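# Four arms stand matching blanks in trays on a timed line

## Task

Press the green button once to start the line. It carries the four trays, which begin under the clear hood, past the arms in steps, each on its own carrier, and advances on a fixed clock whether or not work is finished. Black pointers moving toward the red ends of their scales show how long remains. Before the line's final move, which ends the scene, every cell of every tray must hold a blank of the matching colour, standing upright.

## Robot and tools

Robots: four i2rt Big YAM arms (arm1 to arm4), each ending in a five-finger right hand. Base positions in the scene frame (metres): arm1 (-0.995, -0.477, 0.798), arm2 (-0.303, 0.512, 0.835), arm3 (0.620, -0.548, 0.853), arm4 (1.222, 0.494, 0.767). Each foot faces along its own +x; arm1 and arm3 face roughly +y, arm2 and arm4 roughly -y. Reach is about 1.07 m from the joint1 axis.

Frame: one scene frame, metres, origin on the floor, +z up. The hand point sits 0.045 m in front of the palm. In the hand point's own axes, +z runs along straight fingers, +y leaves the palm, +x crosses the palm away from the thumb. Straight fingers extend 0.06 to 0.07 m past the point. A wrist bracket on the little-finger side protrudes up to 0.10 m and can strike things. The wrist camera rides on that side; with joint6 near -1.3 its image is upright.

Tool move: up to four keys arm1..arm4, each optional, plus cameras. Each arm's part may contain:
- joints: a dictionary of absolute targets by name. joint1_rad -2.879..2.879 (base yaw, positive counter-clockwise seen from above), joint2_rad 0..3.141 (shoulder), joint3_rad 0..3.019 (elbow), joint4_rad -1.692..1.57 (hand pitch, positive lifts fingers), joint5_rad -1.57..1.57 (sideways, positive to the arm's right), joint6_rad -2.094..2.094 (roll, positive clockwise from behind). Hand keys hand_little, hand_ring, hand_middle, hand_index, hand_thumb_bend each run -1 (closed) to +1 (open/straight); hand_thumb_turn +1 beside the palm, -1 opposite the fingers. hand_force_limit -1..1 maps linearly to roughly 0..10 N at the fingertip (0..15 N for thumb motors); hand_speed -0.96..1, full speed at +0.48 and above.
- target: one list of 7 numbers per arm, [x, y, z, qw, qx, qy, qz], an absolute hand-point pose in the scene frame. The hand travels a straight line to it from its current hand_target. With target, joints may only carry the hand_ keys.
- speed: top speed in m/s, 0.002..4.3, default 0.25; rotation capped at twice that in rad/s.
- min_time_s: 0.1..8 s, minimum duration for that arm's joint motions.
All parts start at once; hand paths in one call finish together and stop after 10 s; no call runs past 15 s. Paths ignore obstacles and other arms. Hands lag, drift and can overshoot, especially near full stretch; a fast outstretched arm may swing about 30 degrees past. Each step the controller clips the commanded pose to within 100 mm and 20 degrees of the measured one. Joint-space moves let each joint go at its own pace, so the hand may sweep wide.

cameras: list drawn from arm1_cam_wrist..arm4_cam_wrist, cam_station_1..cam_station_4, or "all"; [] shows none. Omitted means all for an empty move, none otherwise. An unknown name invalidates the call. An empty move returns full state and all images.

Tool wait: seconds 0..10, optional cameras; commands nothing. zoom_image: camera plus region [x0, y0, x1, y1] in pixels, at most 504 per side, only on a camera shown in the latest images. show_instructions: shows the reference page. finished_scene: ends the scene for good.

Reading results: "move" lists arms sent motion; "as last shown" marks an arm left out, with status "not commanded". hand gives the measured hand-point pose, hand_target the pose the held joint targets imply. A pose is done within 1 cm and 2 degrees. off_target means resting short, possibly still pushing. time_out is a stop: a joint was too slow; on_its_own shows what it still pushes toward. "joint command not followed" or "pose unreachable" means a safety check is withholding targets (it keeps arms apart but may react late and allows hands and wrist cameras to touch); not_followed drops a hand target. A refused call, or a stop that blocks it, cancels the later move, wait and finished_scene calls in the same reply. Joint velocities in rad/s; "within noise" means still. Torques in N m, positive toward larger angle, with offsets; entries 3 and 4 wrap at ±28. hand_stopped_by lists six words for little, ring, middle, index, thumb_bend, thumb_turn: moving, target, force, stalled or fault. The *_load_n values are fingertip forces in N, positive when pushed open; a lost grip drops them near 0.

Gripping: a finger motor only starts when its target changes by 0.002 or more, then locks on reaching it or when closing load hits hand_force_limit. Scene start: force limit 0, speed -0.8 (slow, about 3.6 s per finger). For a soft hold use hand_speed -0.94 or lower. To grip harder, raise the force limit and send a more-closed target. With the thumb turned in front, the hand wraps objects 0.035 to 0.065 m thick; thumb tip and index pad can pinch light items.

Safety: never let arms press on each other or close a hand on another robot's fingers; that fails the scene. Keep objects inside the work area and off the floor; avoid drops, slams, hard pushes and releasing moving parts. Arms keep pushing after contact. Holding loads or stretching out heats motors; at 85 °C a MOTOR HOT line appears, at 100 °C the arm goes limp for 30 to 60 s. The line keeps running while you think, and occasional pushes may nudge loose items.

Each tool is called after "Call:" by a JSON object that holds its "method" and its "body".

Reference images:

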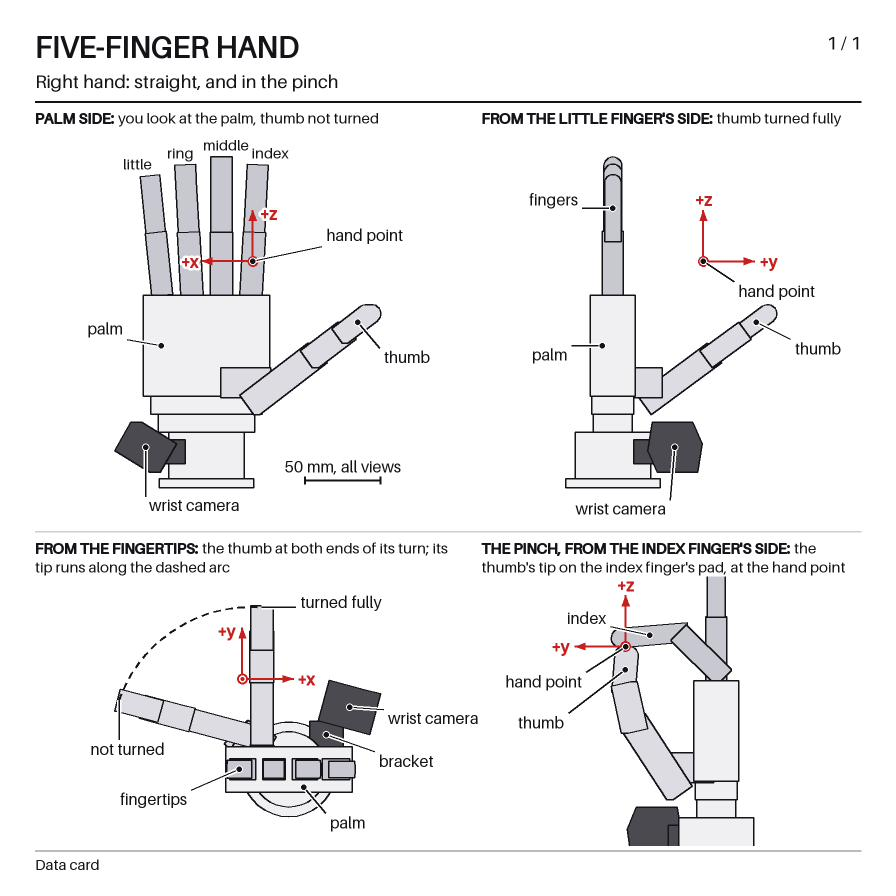

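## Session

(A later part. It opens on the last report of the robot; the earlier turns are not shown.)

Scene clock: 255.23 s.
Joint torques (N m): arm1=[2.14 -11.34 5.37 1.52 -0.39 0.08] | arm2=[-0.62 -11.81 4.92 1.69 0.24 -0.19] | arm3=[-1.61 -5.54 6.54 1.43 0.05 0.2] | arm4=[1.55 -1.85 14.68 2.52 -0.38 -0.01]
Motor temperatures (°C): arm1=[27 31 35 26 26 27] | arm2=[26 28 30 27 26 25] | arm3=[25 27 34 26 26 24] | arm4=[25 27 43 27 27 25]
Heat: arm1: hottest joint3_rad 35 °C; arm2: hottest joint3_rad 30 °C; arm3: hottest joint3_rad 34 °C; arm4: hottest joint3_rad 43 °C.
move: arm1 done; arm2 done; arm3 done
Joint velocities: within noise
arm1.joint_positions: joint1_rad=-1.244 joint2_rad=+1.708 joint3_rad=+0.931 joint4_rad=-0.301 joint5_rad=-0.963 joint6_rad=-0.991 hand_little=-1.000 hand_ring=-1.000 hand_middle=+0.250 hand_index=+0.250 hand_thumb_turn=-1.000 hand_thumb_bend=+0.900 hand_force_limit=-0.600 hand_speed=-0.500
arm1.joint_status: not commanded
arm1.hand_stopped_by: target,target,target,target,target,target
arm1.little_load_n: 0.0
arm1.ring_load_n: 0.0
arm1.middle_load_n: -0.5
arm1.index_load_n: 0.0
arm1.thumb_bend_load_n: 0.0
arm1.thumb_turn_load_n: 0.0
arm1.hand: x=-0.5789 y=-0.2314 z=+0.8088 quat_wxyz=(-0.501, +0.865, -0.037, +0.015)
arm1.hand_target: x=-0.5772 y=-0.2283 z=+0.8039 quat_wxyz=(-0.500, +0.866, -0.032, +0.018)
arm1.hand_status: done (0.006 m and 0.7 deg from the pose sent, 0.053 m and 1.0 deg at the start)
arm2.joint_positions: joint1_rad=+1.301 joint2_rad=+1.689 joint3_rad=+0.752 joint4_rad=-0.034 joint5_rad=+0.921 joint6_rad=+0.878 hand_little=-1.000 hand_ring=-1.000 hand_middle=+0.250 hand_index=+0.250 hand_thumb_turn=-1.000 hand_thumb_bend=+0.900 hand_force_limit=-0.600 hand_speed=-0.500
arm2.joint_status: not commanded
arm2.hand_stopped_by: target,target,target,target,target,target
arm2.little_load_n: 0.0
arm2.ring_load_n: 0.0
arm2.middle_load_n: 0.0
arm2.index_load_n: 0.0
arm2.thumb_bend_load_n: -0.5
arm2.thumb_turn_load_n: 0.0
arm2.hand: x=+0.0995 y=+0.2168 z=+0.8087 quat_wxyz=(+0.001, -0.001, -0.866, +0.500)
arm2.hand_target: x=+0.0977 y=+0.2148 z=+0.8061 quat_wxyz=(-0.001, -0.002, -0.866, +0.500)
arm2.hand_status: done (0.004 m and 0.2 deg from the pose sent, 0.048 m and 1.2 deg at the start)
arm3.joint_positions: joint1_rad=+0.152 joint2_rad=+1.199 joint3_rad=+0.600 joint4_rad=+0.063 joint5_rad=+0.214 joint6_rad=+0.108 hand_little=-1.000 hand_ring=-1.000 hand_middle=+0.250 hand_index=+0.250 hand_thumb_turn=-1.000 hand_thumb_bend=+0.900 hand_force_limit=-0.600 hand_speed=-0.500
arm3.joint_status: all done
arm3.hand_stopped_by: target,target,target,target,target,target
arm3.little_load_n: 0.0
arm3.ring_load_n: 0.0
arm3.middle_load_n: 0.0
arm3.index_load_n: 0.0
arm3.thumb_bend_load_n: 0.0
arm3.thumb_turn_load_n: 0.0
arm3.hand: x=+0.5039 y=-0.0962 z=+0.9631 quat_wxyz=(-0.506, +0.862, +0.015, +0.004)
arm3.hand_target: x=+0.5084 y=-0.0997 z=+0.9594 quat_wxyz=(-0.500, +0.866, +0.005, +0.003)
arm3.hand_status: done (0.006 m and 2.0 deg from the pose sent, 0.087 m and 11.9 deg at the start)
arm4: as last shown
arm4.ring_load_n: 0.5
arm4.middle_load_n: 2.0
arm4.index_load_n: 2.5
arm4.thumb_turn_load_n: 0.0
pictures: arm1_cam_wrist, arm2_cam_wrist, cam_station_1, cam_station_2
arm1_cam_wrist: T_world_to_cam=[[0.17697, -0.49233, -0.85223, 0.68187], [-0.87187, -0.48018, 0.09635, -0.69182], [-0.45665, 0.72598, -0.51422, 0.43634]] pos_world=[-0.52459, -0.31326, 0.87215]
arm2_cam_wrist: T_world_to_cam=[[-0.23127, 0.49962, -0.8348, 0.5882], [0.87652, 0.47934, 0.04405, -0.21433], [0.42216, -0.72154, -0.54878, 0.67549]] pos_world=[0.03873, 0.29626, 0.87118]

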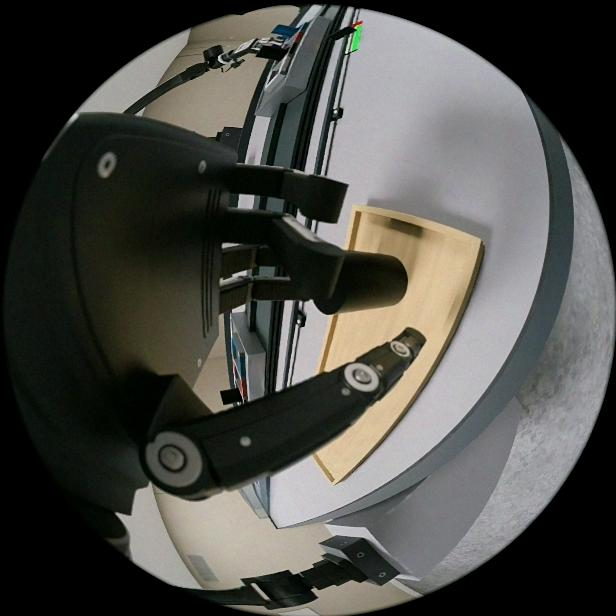

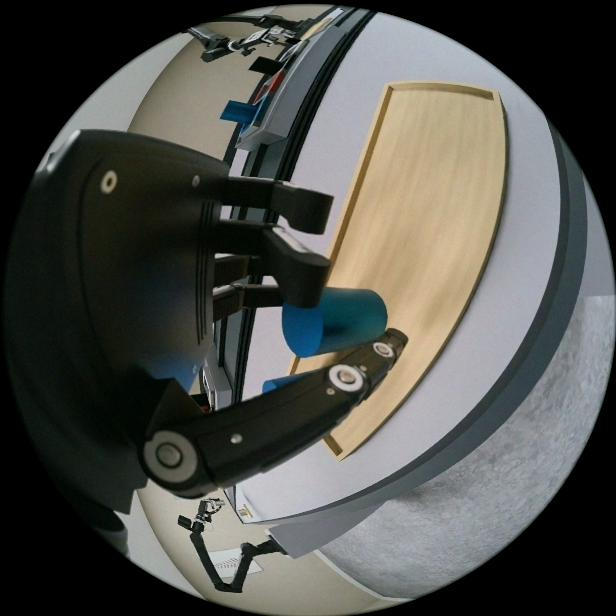

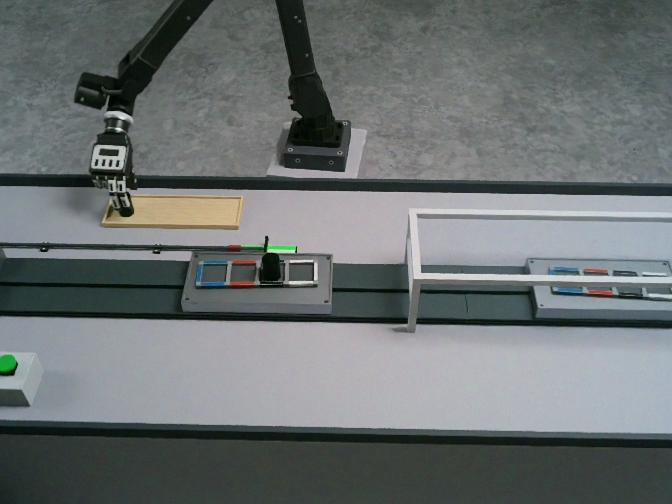

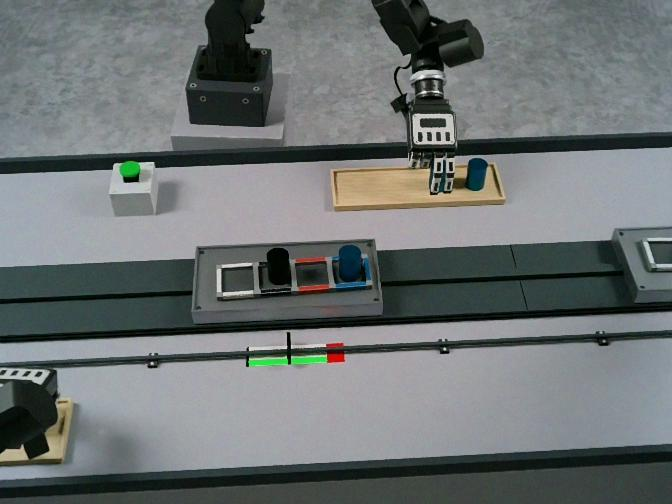

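Call:
{"method": "move", "body": {"arm1": {"joints": {"hand_middle": 0.1, "hand_index": 0.1, "hand_thumb_bend": 0.6, "hand_speed": -0.7}}, "arm2": {"joints": {"hand_middle": 0.1, "hand_index": 0.1, "hand_thumb_bend": 0.6, "hand_speed": -0.7}}, "arm3": {"target": [0.910, -0.243, 0.93, 0.5, -0.866, 0, 0], "speed": 0.3}}}

Call:
{"method": "move", "body": {"arm1": {"joints": {"hand_thumb_bend": 0.1, "hand_speed": -0.9}}, "arm2": {"joints": {"hand_thumb_bend": 0.1, "hand_speed": -0.9}}, "arm3": {"target": [0.910, -0.243, 0.845, 0.5, -0.866, 0, 0], "speed": 0.15}, "cameras": ["cam_station_3", "arm3_cam_wrist"]}}

Call:
{"method": "zoom_image", "body": {"camera": "cam_station_3", "region": [190, 110, 310, 230]}}

Call:
{"method": "zoom_image", "body": {"camera": "arm3_cam_wrist", "region": [280, 160, 500, 380]}}

Call:
{"method": "move", "body": {"arm1": {"joints": {"hand_index": -0.2, "hand_middle": -0.2, "hand_speed": -0.9}}, "arm2": {"joints": {"hand_index": -0.2, "hand_middle": -0.2, "hand_speed": -0.9}}}}

Scene clock: 258.70 s.
Joint torques (N m): arm1=[1.9 -11.4 5.37 1.44 -0.39 0.08] | arm2=[-0.56 -11.81 4.92 1.69 0.3 -0.19] | arm3=[-0.03 -5.77 9.43 0.88 -0.55 -0.18] | arm4=[1.2 -2.96 14.84 2.5 -0.43 0.05]
Motor temperatures (°C): arm1=[27 31 35 26 26 27] | arm2=[26 28 29 27 26 25] | arm3=[25 27 34 26 26 24] | arm4=[25 27 43 27 27 25]
Heat: arm1: hottest joint3_rad 35 °C; arm2: hottest joint3_rad 29 °C; arm3: hottest joint3_rad 34 °C; arm4: hottest joint3_rad 43 °C.
move: arm1 done; arm2 done; arm3 off_target
Joint velocities: within noise
arm1.joint_positions: joint1_rad=-1.241 joint2_rad=+1.708 joint3_rad=+0.931 joint4_rad=-0.298 joint5_rad=-0.963 joint6_rad=-0.991 hand_little=-1.000 hand_ring=-1.000 hand_middle=+0.100 hand_index=+0.100 hand_thumb_turn=-1.000 hand_thumb_bend=+0.600 hand_force_limit=-0.600 hand_speed=-0.700
arm1.joint_status: all done
arm1.hand_stopped_by: target,target,target,target,target,target
arm1.little_load_n: 0.0
arm1.ring_load_n: 0.0
arm1.middle_load_n: 0.5
arm1.index_load_n: 0.0
arm1.thumb_bend_load_n: 0.0
arm1.thumb_turn_load_n: 0.0
arm1.hand: x=-0.5790 y=-0.2300 z=+0.8090 quat_wxyz=(-0.501, +0.864, -0.035, +0.016)
arm1.hand_target: x=-0.5770 y=-0.2281 z=+0.8040 quat_wxyz=(-0.500, +0.865, -0.032, +0.019)
arm1.hand_status: not commanded
arm2.joint_positions: joint1_rad=+1.301 joint2_rad=+1.689 joint3_rad=+0.752 joint4_rad=-0.034 joint5_rad=+0.920 joint6_rad=+0.878 hand_little=-1.000 hand_ring=-1.000 hand_middle=+0.100 hand_index=+0.100 hand_thumb_turn=-1.000 hand_thumb_bend=+0.600 hand_force_limit=-0.600 hand_speed=-0.700
arm2.joint_status: all done
arm2.hand_stopped_by: target,target,target,target,target,target
arm2.little_load_n: 0.0
arm2.ring_load_n: 0.0
arm2.middle_load_n: 0.0
arm2.index_load_n: 0.0
arm2.thumb_bend_load_n: 1.0
arm2.thumb_turn_load_n: 0.0
arm2.hand: x=+0.0997 y=+0.2170 z=+0.8085 quat_wxyz=(+0.001, -0.001, -0.866, +0.499)
arm2.hand_target: x=+0.0977 y=+0.2148 z=+0.8060 quat_wxyz=(-0.001, -0.002, -0.866, +0.500)
arm2.hand_status: not commanded
arm3.joint_positions: joint1_rad=-1.203 joint2_rad=+1.369 joint3_rad=+0.673 joint4_rad=-0.218 joint5_rad=-0.862 joint6_rad=-0.697 hand_little=-1.000 hand_ring=-1.000 hand_middle=+0.250 hand_index=+0.250 hand_thumb_turn=-1.000 hand_thumb_bend=+0.900 hand_force_limit=-0.600 hand_speed=-0.500
arm3.joint_status: not commanded
arm3.hand_stopped_by: target,target,target,target,target,target
arm3.little_load_n: 0.0
arm3.ring_load_n: 0.0
arm3.middle_load_n: 0.0
arm3.index_load_n: 0.0
arm3.thumb_bend_load_n: 0.0
arm3.thumb_turn_load_n: 0.0
arm3.hand: x=+0.8967 y=-0.2512 z=+0.9210 quat_wxyz=(-0.498, +0.866, -0.036, -0.015)
arm3.hand_target: x=+0.9098 y=-0.2422 z=+0.9331 quat_wxyz=(-0.504, +0.863, -0.020, -0.006)
arm3.hand_status: off_target (0.018 m and 4.4 deg from the pose sent, 0.433 m and 2.0 deg at the start)
arm4: as last shown
arm4.ring_load_n: 0.0
arm4.middle_load_n: 2.5
arm4.index_load_n: 2.0
pictures: none

Scene clock: 260.93 s.
Joint torques (N m): arm1=[1.85 -11.4 5.35 1.44 -0.5 0.08] | arm2=[-0.56 -11.81 4.9 1.69 0.32 -0.19] | arm3=[0.09 -7.36 4.75 2.3 -0.52 -0.17] | arm4=[1.85 -2.67 14.64 2.56 -0.37 -0.04]
Motor temperatures (°C): arm1=[27 31 35 26 26 27] | arm2=[26 28 29 27 26 25] | arm3=[25 27 34 26 26 24] | arm4=[25 27 43 27 27 25]
Heat: arm1: hottest joint3_rad 35 °C; arm2: hottest joint3_rad 29 °C; arm3: hottest joint3_rad 34 °C; arm4: hottest joint3_rad 43 °C.
move: arm1 off_target; arm2 off_target; arm3 done
Joint velocities: within noise
arm1.joint_positions: joint1_rad=-1.241 joint2_rad=+1.708 joint3_rad=+0.931 joint4_rad=-0.298 joint5_rad=-0.960 joint6_rad=-0.991 hand_little=-1.000 hand_ring=-1.000 hand_middle=+0.101 hand_index=+0.100 hand_thumb_turn=-1.000 hand_thumb_bend=+0.402 hand_force_limit=-0.600 hand_speed=-0.900
arm1.joint_status: hand_thumb_bend off_target (ended at +0.402, target +0.100); the others done
arm1.hand_stopped_by: target,target,target,target,force,target
arm1.little_load_n: 0.0
arm1.ring_load_n: 0.0
arm1.middle_load_n: 3.5
arm1.index_load_n: 0.0
arm1.thumb_bend_load_n: 3.0
arm1.thumb_turn_load_n: 0.5
arm1.hand: x=-0.5787 y=-0.2304 z=+0.8086 quat_wxyz=(-0.500, +0.865, -0.035, +0.016)
arm1.hand_target: x=-0.5770 y=-0.2281 z=+0.8039 quat_wxyz=(-0.500, +0.866, -0.032, +0.019)
arm1.hand_status: not commanded
arm2.joint_positions: joint1_rad=+1.301 joint2_rad=+1.689 joint3_rad=+0.752 joint4_rad=-0.034 joint5_rad=+0.918 joint6_rad=+0.878 hand_little=-1.000 hand_ring=-1.000 hand_middle=+0.100 hand_index=+0.100 hand_thumb_turn=-1.000 hand_thumb_bend=+0.401 hand_force_limit=-0.600 hand_speed=-0.900
arm2.joint_status: hand_thumb_bend off_target (ended at +0.401, target +0.100); the others done
arm2.hand_stopped_by: target,target,target,target,force,target
arm2.little_load_n: 0.0
arm2.ring_load_n: 0.0
arm2.middle_load_n: 0.0
arm2.index_load_n: 2.0
arm2.thumb_bend_load_n: 3.5
arm2.thumb_turn_load_n: 0.0
arm2.hand: x=+0.0998 y=+0.2172 z=+0.8084 quat_wxyz=(+0.001, -0.001, -0.867, +0.499)
arm2.hand_target: x=+0.0978 y=+0.2149 z=+0.8060 quat_wxyz=(-0.001, -0.002, -0.866, +0.499)
arm2.hand_status: not commanded
arm3.joint_positions: joint1_rad=-1.203 joint2_rad=+1.584 joint3_rad=+0.636 joint4_rad=+0.023 joint5_rad=-0.863 joint6_rad=-0.752 hand_little=-1.000 hand_ring=-1.000 hand_middle=+0.250 hand_index=+0.250 hand_thumb_turn=-1.000 hand_thumb_bend=+0.900 hand_force_limit=-0.600 hand_speed=-0.500
arm3.joint_status: not commanded
arm3.hand_stopped_by: target,target,target,target,target,target
arm3.little_load_n: 0.0
arm3.ring_load_n: 0.0
arm3.middle_load_n: 0.0
arm3.index_load_n: 0.0
arm3.thumb_bend_load_n: 0.0
arm3.thumb_turn_load_n: 0.0
arm3.hand: x=+0.9089 y=-0.2466 z=+0.8467 quat_wxyz=(-0.497, +0.868, -0.014, -0.006)
arm3.hand_target: x=+0.9087 y=-0.2437 z=+0.8452 quat_wxyz=(-0.500, +0.866, +0.000, -0.001)
arm3.hand_status: done (0.004 m and 1.8 deg from the pose sent, 0.078 m and 4.4 deg at the start)
arm4: as last shown
arm4.middle_load_n: 2.0
pictures: arm3_cam_wrist, cam_station_3
arm3_cam_wrist: T_world_to_cam=[[0.24601, -0.45446, -0.85612, 0.39511], [-0.80841, -0.5835, 0.07744, 0.51939], [-0.53474, 0.67305, -0.51094, 1.20316]] pos_world=[0.96606, -0.32716, 0.91278]

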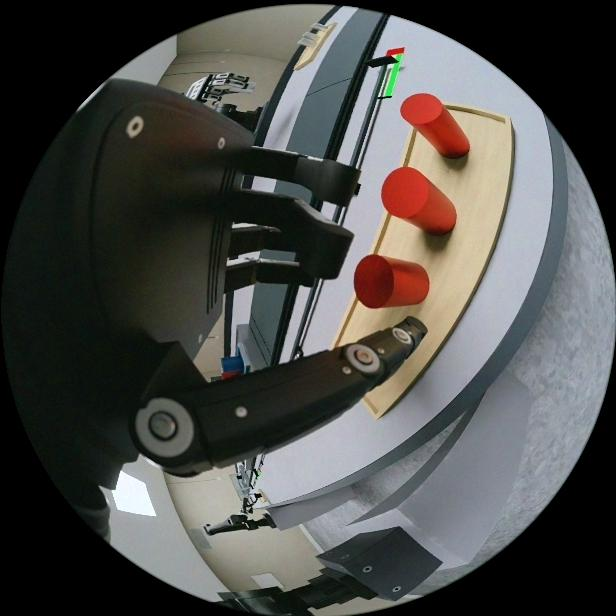

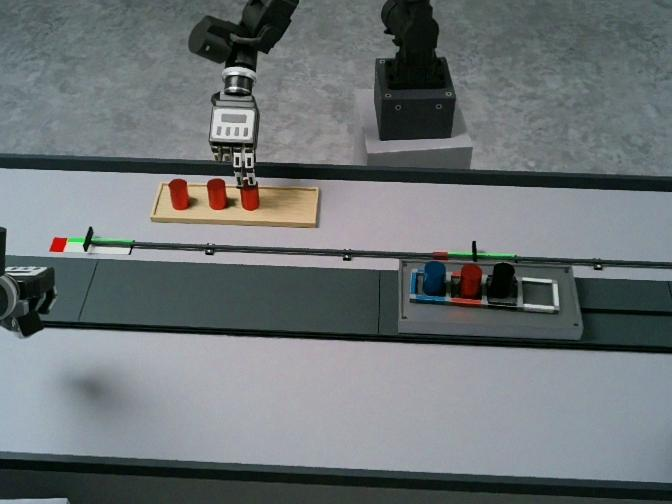

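Scaled by 4.200.

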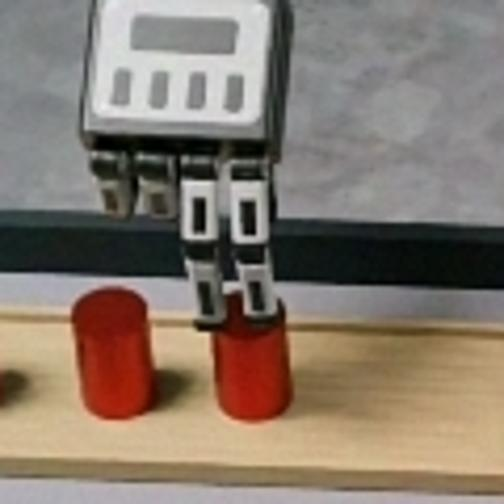

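Scaled by 2.291 from the camera's image (finer frame: 880x880).

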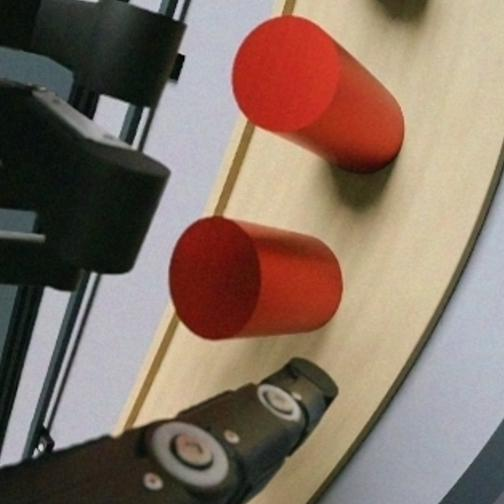

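Scene clock: 262.20 s.
Joint torques (N m): arm1=[1.9 -11.4 5.37 1.44 -0.5 0.07] | arm2=[-0.56 -11.81 4.92 1.69 0.32 -0.19] | arm3=[0.09 -7.36 4.74 2.3 -0.52 -0.17] | arm4=[1.49 -1.79 14.94 2.69 -0.38 -0.01]
Motor temperatures (°C): arm1=[27 31 35 26 26 27] | arm2=[26 28 29 27 26 25] | arm3=[25 27 33 26 26 24] | arm4=[25 27 43 27 27 25]
Heat: arm1: hottest joint3_rad 35 °C; arm2: hottest joint3_rad 29 °C; arm3: hottest joint3_rad 33 °C; arm4: hottest joint3_rad 43 °C.
move: arm1 off_target; arm2 off_target
Joint velocities: within noise
arm1.joint_positions: joint1_rad=-1.242 joint2_rad=+1.708 joint3_rad=+0.931 joint4_rad=-0.298 joint5_rad=-0.960 joint6_rad=-0.993 hand_little=-1.000 hand_ring=-1.000 hand_middle=+0.101 hand_index=+0.008 hand_thumb_turn=-1.000 hand_thumb_bend=+0.402 hand_force_limit=-0.600 hand_speed=-0.900
arm1.joint_status: hand_middle off_target (ended at +0.101, target -0.200); hand_index off_target (ended at +0.008, target -0.200); the others done
arm1.hand_stopped_by: target,target,force,force,force,target
arm1.little_load_n: 0.0
arm1.ring_load_n: 0.0
arm1.middle_load_n: 3.5
arm1.index_load_n: 1.5
arm1.thumb_bend_load_n: 4.0
arm1.thumb_turn_load_n: 0.0
arm1.hand: x=-0.5783 y=-0.2310 z=+0.8086 quat_wxyz=(-0.500, +0.865, -0.035, +0.017)
arm1.hand_target: x=-0.5766 y=-0.2288 z=+0.8039 quat_wxyz=(-0.499, +0.866, -0.032, +0.019)
arm1.hand_status: not commanded
arm2.joint_positions: joint1_rad=+1.301 joint2_rad=+1.689 joint3_rad=+0.752 joint4_rad=-0.034 joint5_rad=+0.918 joint6_rad=+0.883 hand_little=-1.000 hand_ring=-1.000 hand_middle=+0.065 hand_index=+0.100 hand_thumb_turn=-1.000 hand_thumb_bend=+0.402 hand_force_limit=-0.600 hand_speed=-0.900
arm2.joint_status: hand_middle off_target (ended at +0.065, target -0.200); hand_index off_target (ended at +0.100, target -0.200); the others done
arm2.hand_stopped_by: target,target,force,force,force,target
arm2.little_load_n: 0.0
arm2.ring_load_n: 0.0
arm2.middle_load_n: 3.5
arm2.index_load_n: 0.5
arm2.thumb_bend_load_n: 6.0
arm2.thumb_turn_load_n: 1.0
arm2.hand: x=+0.1001 y=+0.2171 z=+0.8085 quat_wxyz=(-0.001, -0.003, -0.867, +0.499)
arm2.hand_target: x=+0.0981 y=+0.2148 z=+0.8061 quat_wxyz=(-0.002, -0.004, -0.866, +0.499)
arm2.hand_status: not commanded
arm3, arm4: as last shown
arm4.ring_load_n: 0.5
arm4.middle_load_n: 2.5
pictures: none

Call:
{"method": "move", "body": {"arm3": {"target": [0.910, -0.2395, 0.799, 0.5, -0.866, 0, 0], "speed": 0.1}, "arm1": {"target": [-0.577, -0.2285, 0.95, 0.4997, -0.8654, 0.0325, -0.0189], "speed": 0.13}, "arm2": {"target": [0.098, 0.215, 0.95, 0, 0, -0.866, 0.5], "speed": 0.13}, "cameras": ["cam_station_3", "arm3_cam_wrist"]}}

Call:
{"method": "zoom_image", "body": {"camera": "cam_station_3", "region": [190, 110, 310, 230]}}

Call:
{"method": "move", "body": {"arm3": {"joints": {"hand_middle": 0.1, "hand_index": 0.1, "hand_thumb_bend": 0.6, "hand_speed": -0.7}}}}

Call:
{"method": "move", "body": {"arm3": {"joints": {"hand_thumb_bend": 0.1, "hand_speed": -0.9}}, "arm1": {"target": [-0.915, -0.10, 0.96, 0.4995, -0.8653, 0.0345, -0.0199], "speed": 0.2}, "arm2": {"target": [-0.085, 0.105, 0.96, 0, 0, -0.866, 0.5], "speed": 0.18}}}

Call:
{"method": "move", "body": {"arm3": {"joints": {"hand_index": -0.2, "hand_middle": -0.2, "hand_speed": -0.9, "hand_force_limit": -0.5}}, "cameras": ["cam_station_3", "cam_station_2", "cam_station_1", "arm3_cam_wrist"]}}

Scene clock: 265.03 s.
Joint torques (N m): arm1=[2.08 -12.34 9.63 0.31 -0.51 0.16] | arm2=[-0.62 -10.81 12.4 0.25 0.37 -0.14] | arm3=[0.44 -7.59 3.69 2.35 -0.32 -0.09] | arm4=[0.79 -1.96 14.72 2.61 -0.39 -0.05]
Motor temperatures (°C): arm1=[27 31 35 26 26 27] | arm2=[26 28 29 27 26 25] | arm3=[25 27 33 26 26 24] | arm4=[25 27 43 27 27 25]
Heat: arm1: hottest joint3_rad 35 °C; arm2: hottest joint3_rad 29 °C; arm3: hottest joint3_rad 33 °C; arm4: hottest joint3_rad 43 °C.
move: arm1 off_target; arm2 off_target; arm3 done
Joint velocities: within noise
arm1.joint_positions: joint1_rad=-1.242 joint2_rad=+1.507 joint3_rad=+1.061 joint4_rad=-0.665 joint5_rad=-0.959 joint6_rad=-1.003 hand_little=-1.000 hand_ring=-1.000 hand_middle=+0.101 hand_index=+0.008 hand_thumb_turn=-1.000 hand_thumb_bend=+0.402 hand_force_limit=-0.600 hand_speed=-0.900
arm1.joint_status: not commanded
arm1.hand_stopped_by: target,target,force,force,force,target
arm1.little_load_n: 0.0
arm1.ring_load_n: 0.0
arm1.middle_load_n: 3.5
arm1.index_load_n: 1.5
arm1.thumb_bend_load_n: 4.0
arm1.thumb_turn_load_n: 0.0
arm1.hand: x=-0.5868 y=-0.2348 z=+0.9261 quat_wxyz=(-0.495, +0.868, -0.039, +0.005)
arm1.hand_target: x=-0.5757 y=-0.2288 z=+0.9491 quat_wxyz=(-0.500, +0.866, -0.028, +0.022)
arm1.hand_status: off_target (0.027 m and 1.9 deg from the pose sent, 0.141 m and 0.4 deg at the start)
arm2.joint_positions: joint1_rad=+1.301 joint2_rad=+1.403 joint3_rad=+0.839 joint4_rad=-0.437 joint5_rad=+0.918 joint6_rad=+0.866 hand_little=-1.000 hand_ring=-1.000 hand_middle=+0.065 hand_index=+0.100 hand_thumb_turn=-1.000 hand_thumb_bend=+0.402 hand_force_limit=-0.600 hand_speed=-0.900
arm2.joint_status: not commanded
arm2.hand_stopped_by: target,target,force,force,force,target
arm2.little_load_n: 0.0
arm2.ring_load_n: 0.0
arm2.middle_load_n: 4.0
arm2.index_load_n: 1.0
arm2.thumb_bend_load_n: 5.5
arm2.thumb_turn_load_n: 1.0
arm2.hand: x=+0.0844 y=+0.2242 z=+0.9254 quat_wxyz=(+0.015, +0.011, -0.869, +0.494)
arm2.hand_target: x=+0.0989 y=+0.2149 z=+0.9493 quat_wxyz=(+0.000, +0.000, -0.866, +0.501)
arm2.hand_status: off_target (0.030 m and 2.3 deg from the pose sent, 0.142 m and 0.3 deg at the start)
arm3.joint_positions: joint1_rad=-1.200 joint2_rad=+1.722 joint3_rad=+0.624 joint4_rad=+0.190 joint5_rad=-0.863 joint6_rad=-0.752 hand_little=-1.000 hand_ring=-1.000 hand_middle=+0.250 hand_index=+0.250 hand_thumb_turn=-1.000 hand_thumb_bend=+0.900 hand_force_limit=-0.600 hand_speed=-0.500
arm3.joint_status: not commanded
arm3.hand_stopped_by: target,target,target,target,target,target
arm3.little_load_n: 0.0
arm3.ring_load_n: 0.0
arm3.middle_load_n: 0.0
arm3.index_load_n: 0.0
arm3.thumb_bend_load_n: 0.0
arm3.thumb_turn_load_n: 0.0
arm3.hand: x=+0.9135 y=-0.2424 z=+0.8046 quat_wxyz=(-0.500, +0.866, -0.009, +0.000)
arm3.hand_target: x=+0.9096 y=-0.2400 z=+0.7998 quat_wxyz=(-0.500, +0.866, +0.000, +0.000)
arm3.hand_status: done (0.007 m and 1.0 deg from the pose sent, 0.048 m and 1.8 deg at the start)
arm4: as last shown
arm4.ring_load_n: 0.0
arm4.thumb_turn_load_n: 0.5
pictures: arm3_cam_wrist, cam_station_3
arm3_cam_wrist: T_world_to_cam=[[0.26017, -0.44705, -0.85584, 0.34856], [-0.80775, -0.58639, 0.06075, 0.54098], [-0.52902, 0.67549, -0.51366, 1.17887]] pos_world=[0.96993, -0.32327, 0.87099]

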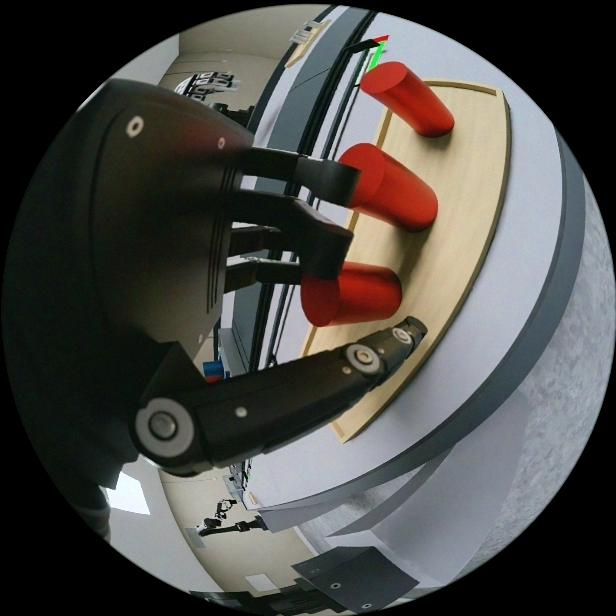

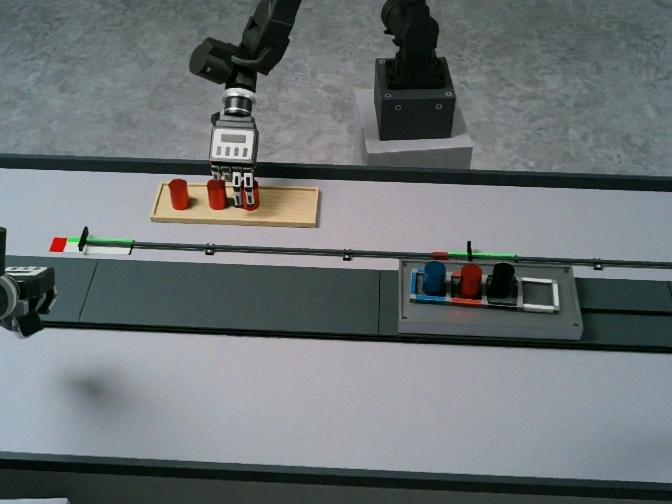

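Scaled by 4.200.

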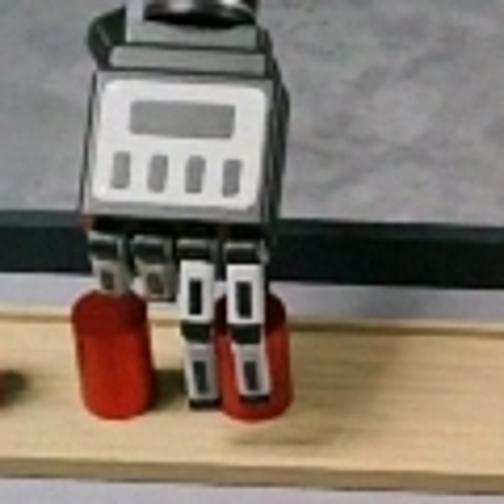

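Scene clock: 266.23 s.
Joint torques (N m): arm1=[2.08 -12.4 9.63 0.31 -0.51 0.16] | arm2=[-0.62 -10.81 12.41 0.21 0.37 -0.14] | arm3=[0.5 -7.59 3.69 2.35 -0.32 -0.09] | arm4=[1.38 -2.32 14.72 2.85 -0.38 -0.03]
Motor temperatures (°C): arm1=[27 31 35 26 26 27] | arm2=[26 28 29 27 26 25] | arm3=[25 27 33 26 26 24] | arm4=[25 27 43 27 27 25]
Heat: arm1: hottest joint3_rad 35 °C; arm2: hottest joint3_rad 29 °C; arm3: hottest joint3_rad 33 °C; arm4: hottest joint3_rad 43 °C.
move: arm3 done
Joint velocities: within noise
arm1, arm2, arm4: as last shown
arm2.middle_load_n: 3.5
arm2.index_load_n: 0.5
arm2.thumb_turn_load_n: 1.5
arm2.hand_target: x=+0.0990 y=+0.2149 z=+0.9493 quat_wxyz=(+0.000, +0.000, -0.866, +0.501)
arm3.joint_positions: joint1_rad=-1.200 joint2_rad=+1.722 joint3_rad=+0.624 joint4_rad=+0.190 joint5_rad=-0.863 joint6_rad=-0.752 hand_little=-1.000 hand_ring=-1.000 hand_middle=+0.100 hand_index=+0.100 hand_thumb_turn=-1.000 hand_thumb_bend=+0.600 hand_force_limit=-0.600 hand_speed=-0.700
arm3.joint_status: all done
arm3.hand_stopped_by: target,target,target,target,target,target
arm3.little_load_n: 0.0
arm3.ring_load_n: 0.0
arm3.middle_load_n: 0.0
arm3.index_load_n: 0.0
arm3.thumb_bend_load_n: 0.0
arm3.thumb_turn_load_n: 0.0
arm3.hand: x=+0.9135 y=-0.2424 z=+0.8046 quat_wxyz=(-0.500, +0.866, -0.009, +0.000)
arm3.hand_target: x=+0.9096 y=-0.2400 z=+0.7998 quat_wxyz=(-0.500, +0.866, +0.000, +0.000)
arm3.hand_status: not commanded
arm4.middle_load_n: 2.0
arm4.index_load_n: 2.5
arm4.thumb_turn_load_n: 0.0
pictures: none

Scene clock: 268.90 s.
Joint torques (N m): arm1=[1.44 -4.78 7.83 2.67 0.01 0.2] | arm2=[-0.21 -8.35 8.14 2.58 0.03 -0.2] | arm3=[0.44 -7.59 3.69 2.33 -0.32 -0.08] | arm4=[1.61 -2.84 14.52 2.82 -0.37 0]
Motor temperatures (°C): arm1=[27 31 35 26 26 27] | arm2=[26 28 30 27 26 25] | arm3=[25 27 33 26 26 24] | arm4=[25 27 43 27 27 25]
Heat: arm1: hottest joint3_rad 35 °C; arm2: hottest joint3_rad 30 °C; arm3: hottest joint3_rad 33 °C; arm4: hottest joint3_rad 43 °C.
move: arm1 off_target; arm2 off_target; arm3 off_target
Joint velocities: within noise
arm1.joint_positions: joint1_rad=-0.293 joint2_rad=+0.893 joint3_rad=+0.570 joint4_rad=-0.286 joint5_rad=-0.251 joint6_rad=-0.197 hand_little=-1.000 hand_ring=-1.000 hand_middle=+0.101 hand_index=+0.008 hand_thumb_turn=-1.000 hand_thumb_bend=+0.402 hand_force_limit=-0.600 hand_speed=-0.900
arm1.joint_status: not commanded
arm1.hand_stopped_by: target,target,force,force,force,target
arm1.little_load_n: 0.0
arm1.ring_load_n: 0.0
arm1.middle_load_n: 3.0
arm1.index_load_n: 1.0
arm1.thumb_bend_load_n: 3.5
arm1.thumb_turn_load_n: 0.0
arm1.hand: x=-0.9153 y=-0.1063 z=+0.9456 quat_wxyz=(-0.474, +0.880, -0.026, +0.020)
arm1.hand_target: x=-0.9127 y=-0.0993 z=+0.9586 quat_wxyz=(-0.495, +0.868, -0.028, +0.025)
arm1.hand_status: off_target (0.016 m and 3.5 deg from the pose sent, 0.356 m and 1.9 deg at the start)
arm2.joint_positions: joint1_rad=+0.719 joint2_rad=+1.171 joint3_rad=+0.660 joint4_rad=-0.146 joint5_rad=+0.501 joint6_rad=+0.355 hand_little=-1.000 hand_ring=-1.000 hand_middle=+0.065 hand_index=+0.100 hand_thumb_turn=-1.000 hand_thumb_bend=+0.402 hand_force_limit=-0.600 hand_speed=-0.900
arm2.joint_status: not commanded
arm2.hand_stopped_by: target,target,force,force,force,target
arm2.little_load_n: 0.0
arm2.ring_load_n: 0.5
arm2.middle_load_n: 3.5
arm2.index_load_n: 1.0
arm2.thumb_bend_load_n: 5.5
arm2.thumb_turn_load_n: 1.0
arm2.hand: x=-0.0895 y=+0.1060 z=+0.9496 quat_wxyz=(+0.011, -0.003, -0.876, +0.481)
arm2.hand_target: x=-0.0875 y=+0.1025 z=+0.9594 quat_wxyz=(+0.001, -0.005, -0.868, +0.496)
arm2.hand_status: off_target (0.011 m and 2.7 deg from the pose sent, 0.210 m and 2.3 deg at the start)
arm3.joint_positions: joint1_rad=-1.200 joint2_rad=+1.722 joint3_rad=+0.624 joint4_rad=+0.190 joint5_rad=-0.863 joint6_rad=-0.752 hand_little=-1.000 hand_ring=-1.000 hand_middle=+0.100 hand_index=+0.100 hand_thumb_turn=-1.000 hand_thumb_bend=+0.386 hand_force_limit=-0.600 hand_speed=-0.900
arm3.joint_status: hand_thumb_bend off_target (ended at +0.386, target +0.100); the others done
arm3.hand_stopped_by: target,target,target,target,force,target
arm3.little_load_n: 0.0
arm3.ring_load_n: 0.0
arm3.middle_load_n: 0.0
arm3.index_load_n: 2.0
arm3.thumb_bend_load_n: 3.0
arm3.thumb_turn_load_n: 0.0
arm3.hand: x=+0.9135 y=-0.2424 z=+0.8046 quat_wxyz=(-0.500, +0.866, -0.009, +0.000)
arm3.hand_target: x=+0.9096 y=-0.2400 z=+0.7998 quat_wxyz=(-0.500, +0.866, +0.000, +0.000)
arm3.hand_status: not commanded
arm4.joint_positions: joint1_rad=-0.242 joint2_rad=+0.727 joint3_rad=+0.492 joint4_rad=-0.396 joint5_rad=-0.105 joint6_rad=-0.041 hand_little=-1.000 hand_ring=-1.000 hand_middle=+0.100 hand_index=+0.083 hand_thumb_turn=-1.000 hand_thumb_bend=+0.402 hand_force_limit=-0.600 hand_speed=-0.900
arm4.joint_status: not commanded
arm4.hand_stopped_by: target,target,target,force,force,target
arm4.little_load_n: 0.0
arm4.ring_load_n: 0.0
arm4.middle_load_n: 2.5
arm4.index_load_n: 2.0
arm4.thumb_bend_load_n: 3.5
arm4.thumb_turn_load_n: 0.0
arm4.hand: x=+1.2232 y=+0.1574 z=+0.9056 quat_wxyz=(-0.007, -0.019, -0.890, +0.455)
arm4.hand_target: x=+1.2186 y=+0.1327 z=+0.9492 quat_wxyz=(+0.000, -0.011, -0.868, +0.497)
arm4.hand_status: not commanded
pictures: none

Scene clock: 270.17 s.
Joint torques (N m): arm1=[1.44 -4.78 7.83 2.66 0.01 0.22] | arm2=[-0.15 -8.35 8.16 2.56 0.02 -0.19] | arm3=[0.44 -7.59 3.7 2.35 -0.32 -0.09] | arm4=[1.44 -2.96 14.67 2.65 -0.4 0]
Motor temperatures (°C): arm1=[27 31 35 26 26 27] | arm2=[26 28 30 27 26 25] | arm3=[25 27 33 26 26 24] | arm4=[25 27 43 27 27 25]
Heat: arm1: hottest joint3_rad 35 °C; arm2: hottest joint3_rad 30 °C; arm3: hottest joint3_rad 33 °C; arm4: hottest joint3_rad 43 °C.
move: arm3 off_target
Joint velocities: within noise
arm1, arm2, arm4: as last shown
arm1.ring_load_n: 0.5
arm1.middle_load_n: 3.5
arm2.ring_load_n: 0.0
arm2.index_load_n: 0.5
arm3.joint_positions: joint1_rad=-1.200 joint2_rad=+1.722 joint3_rad=+0.624 joint4_rad=+0.190 joint5_rad=-0.863 joint6_rad=-0.752 hand_little=-1.000 hand_ring=-1.000 hand_middle=+0.074 hand_index=+0.093 hand_thumb_turn=-1.000 hand_thumb_bend=+0.386 hand_force_limit=-0.500 hand_speed=-0.900
arm3.joint_status: hand_middle off_target (ended at +0.074, target -0.200); hand_index off_target (ended at +0.093, target -0.200); the others done
arm3.hand_stopped_by: target,target,force,force,force,target
arm3.little_load_n: 0.0
arm3.ring_load_n: 0.5
arm3.middle_load_n: 3.0
arm3.index_load_n: 2.0
arm3.thumb_bend_load_n: 5.5
arm3.thumb_turn_load_n: 0.5
arm3.hand: x=+0.9135 y=-0.2424 z=+0.8046 quat_wxyz=(-0.500, +0.866, -0.009, +0.000)
arm3.hand_target: x=+0.9096 y=-0.2401 z=+0.7998 quat_wxyz=(-0.500, +0.866, +0.000, +0.000)
arm3.hand_status: not commanded
arm4.index_load_n: 2.5
arm4.thumb_bend_load_n: 3.0
pictures: arm3_cam_wrist, cam_station_1, cam_station_2, cam_station_3
arm3_cam_wrist: T_world_to_cam=[[0.26017, -0.44705, -0.85584, 0.34856], [-0.80775, -0.58639, 0.06075, 0.54098], [-0.52902, 0.67549, -0.51366, 1.17887]] pos_world=[0.96993, -0.32327, 0.87099]

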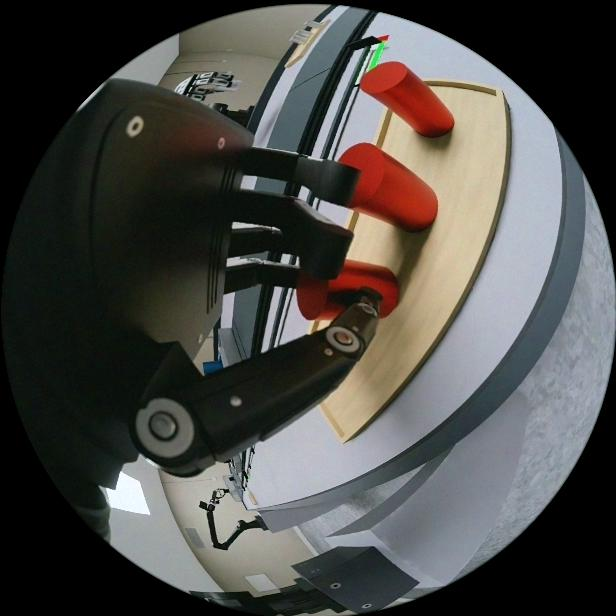

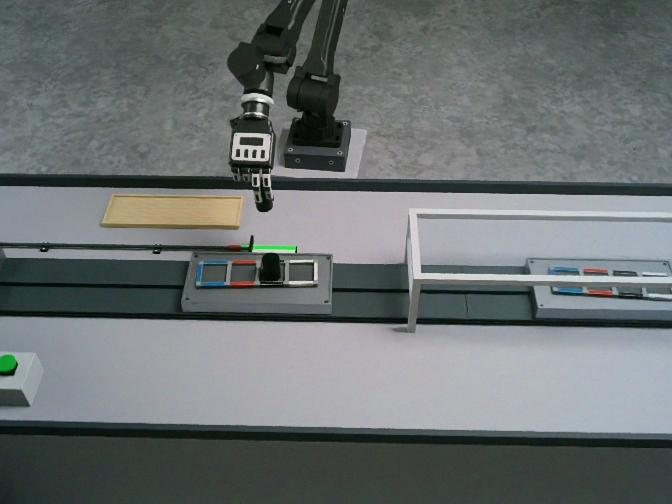

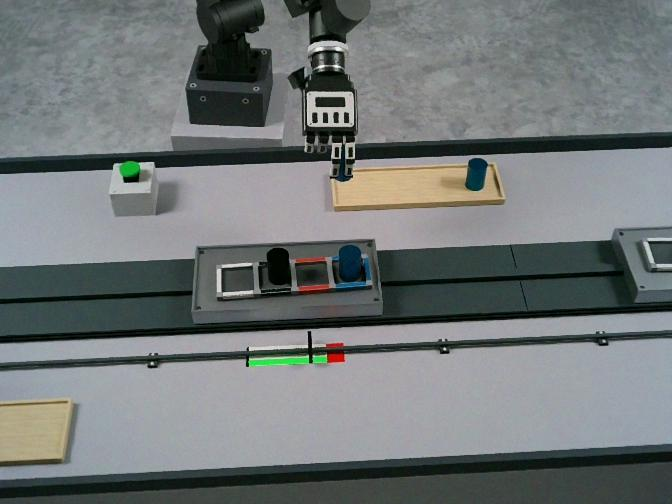

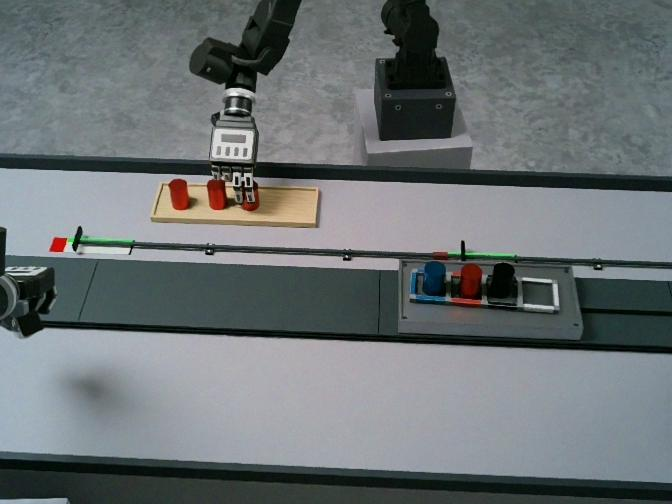

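Call:
{"method": "move", "body": {"arm3": {"target": [0.910, -0.2395, 0.95, 0.5, -0.866, 0, 0], "speed": 0.12}, "cameras": ["arm3_cam_wrist"]}}

Call:
{"method": "move", "body": {"arm3": {"target": [0.508, -0.10, 0.955, 0.5, -0.866, 0, 0], "speed": 0.11}, "cameras": ["cam_station_3", "arm3_cam_wrist"]}}

Scene clock: 275.23 s.
Joint torques (N m): arm1=[1.49 -4.78 7.82 2.66 0.01 0.22] | arm2=[-0.15 -8.35 8.14 2.56 0.02 -0.19] | arm3=[0.38 -7.36 9.69 0.92 -0.3 -0.02] | arm4=[1.32 -2.02 14.71 2.66 -0.4 -0.05]
Motor temperatures (°C): arm1=[27 31 35 26 26 27] | arm2=[26 28 30 27 26 25] | arm3=[25 28 33 25 26 24] | arm4=[25 27 43 27 27 25]
Heat: arm1: hottest joint3_rad 35 °C; arm2: hottest joint3_rad 30 °C; arm3: hottest joint3_rad 33 °C; arm4: hottest joint3_rad 43 °C.
move: arm3 off_target
Joint velocities: within noise
arm1, arm2, arm4: as last shown
arm1.ring_load_n: 0.0
arm2.thumb_bend_load_n: 6.0
arm3.joint_positions: joint1_rad=-1.195 joint2_rad=+1.364 joint3_rad=+0.707 joint4_rad=-0.290 joint5_rad=-0.862 joint6_rad=-0.764 hand_little=-1.000 hand_ring=-1.000 hand_middle=+0.074 hand_index=+0.093 hand_thumb_turn=-1.000 hand_thumb_bend=+0.386 hand_force_limit=-0.500 hand_speed=-0.900
arm3.joint_status: not commanded
arm3.hand_stopped_by: target,target,force,force,force,target
arm3.little_load_n: 0.0
arm3.ring_load_n: 0.0
arm3.middle_load_n: 3.0
arm3.index_load_n: 2.0
arm3.thumb_bend_load_n: 5.5
arm3.thumb_turn_load_n: 0.5
arm3.hand: x=+0.8986 y=-0.2503 z=+0.9278 quat_wxyz=(-0.491, +0.871, -0.010, -0.013)
arm3.hand_target: x=+0.9118 y=-0.2391 z=+0.9490 quat_wxyz=(-0.500, +0.866, +0.006, +0.004)
arm3.hand_status: off_target (0.027 m and 2.2 deg from the pose sent, 0.145 m and 1.0 deg at the start)
arm4.index_load_n: 2.0
arm4.thumb_bend_load_n: 3.5
arm4.thumb_turn_load_n: 0.5
arm3_cam_wrist: T_world_to_cam=[[0.2442, -0.46118, -0.85304, 0.46261], [-0.79987, -0.59313, 0.09169, 0.47923], [-0.54825, 0.65993, -0.51373, 1.25301]] pos_world=[0.95731, -0.32931, 0.9944]

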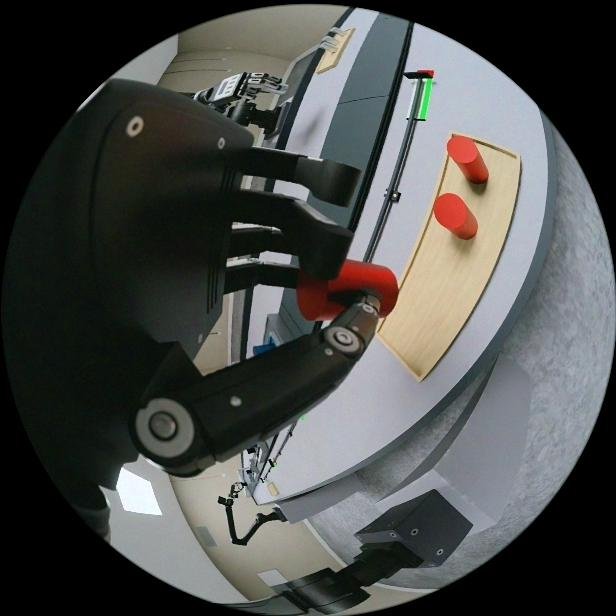

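Scene clock: 279.80 s.
Joint torques (N m): arm1=[1.44 -4.78 7.83 2.66 0.02 0.22] | arm2=[-0.21 -8.35 8.14 2.58 0.02 -0.19] | arm3=[-0.21 -4.37 10.52 3.33 0.28 0.22] | arm4=[1.2 -2.67 14.86 2.58 -0.39 0.01]
Motor temperatures (°C): arm1=[27 31 35 26 26 27] | arm2=[26 28 30 27 26 25] | arm3=[25 27 33 25 26 24] | arm4=[25 27 43 27 27 25]
Heat: arm1: hottest joint3_rad 35 °C; arm2: hottest joint3_rad 30 °C; arm3: hottest joint3_rad 33 °C; arm4: hottest joint3_rad 43 °C.
move: arm3 off_target
Joint velocities: within noise
arm1, arm2, arm4: as last shown
arm1.middle_load_n: 3.0
arm1.thumb_bend_load_n: 4.0
arm2.thumb_bend_load_n: 5.5
arm2.thumb_turn_load_n: 1.5
arm3.joint_positions: joint1_rad=+0.136 joint2_rad=+1.190 joint3_rad=+0.531 joint4_rad=+0.023 joint5_rad=+0.197 joint6_rad=+0.091 hand_little=-1.000 hand_ring=-1.000 hand_middle=+0.074 hand_index=+0.093 hand_thumb_turn=-1.000 hand_thumb_bend=+0.386 hand_force_limit=-0.500 hand_speed=-0.900
arm3.joint_status: not commanded
arm3.hand_stopped_by: target,target,force,force,force,target
arm3.little_load_n: 0.0
arm3.ring_load_n: 0.0
arm3.middle_load_n: 3.0
arm3.index_load_n: 2.0
arm3.thumb_bend_load_n: 5.0
arm3.thumb_turn_load_n: 0.5
arm3.hand: x=+0.5178 y=-0.1305 z=+0.9237 quat_wxyz=(-0.463, +0.886, +0.026, +0.015)
arm3.hand_target: x=+0.5079 y=-0.1039 z=+0.9540 quat_wxyz=(-0.496, +0.868, +0.015, +0.003)
arm3.hand_status: off_target (0.045 m and 5.9 deg from the pose sent, 0.419 m and 2.2 deg at the start)
arm4.middle_load_n: 2.0
arm4.thumb_bend_load_n: 4.0
pictures: arm3_cam_wrist, cam_station_3
arm3_cam_wrist: T_world_to_cam=[[0.33118, -0.50376, -0.79784, 0.50568], [-0.78463, -0.61669, 0.06369, 0.26102], [-0.5241, 0.60492, -0.5995, 1.02262]] pos_world=[0.57329, -0.20289, 0.99989]

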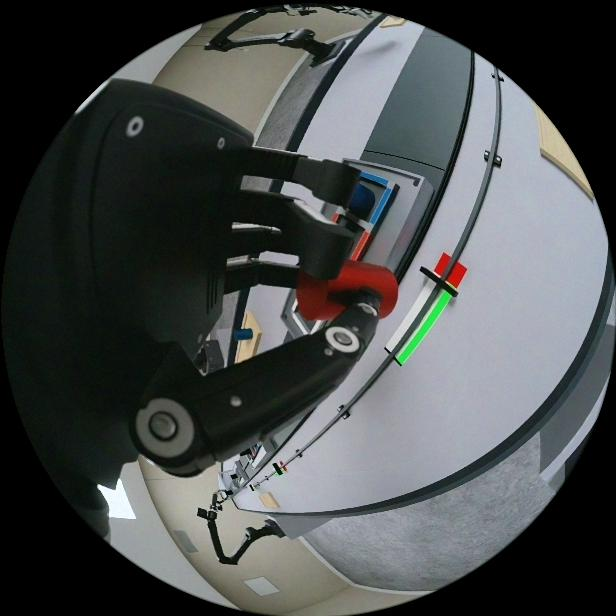

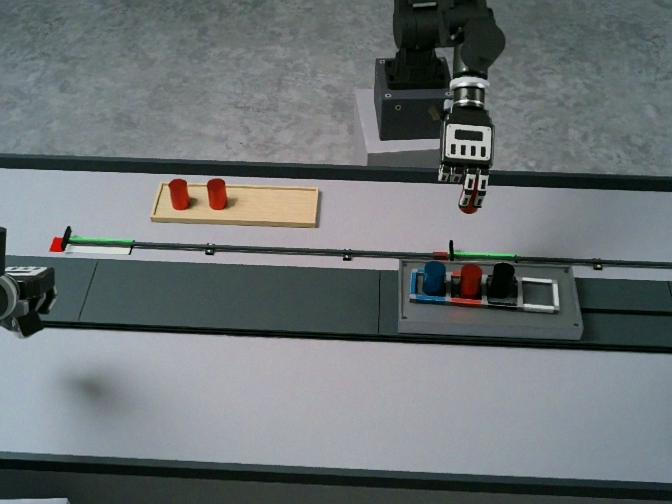

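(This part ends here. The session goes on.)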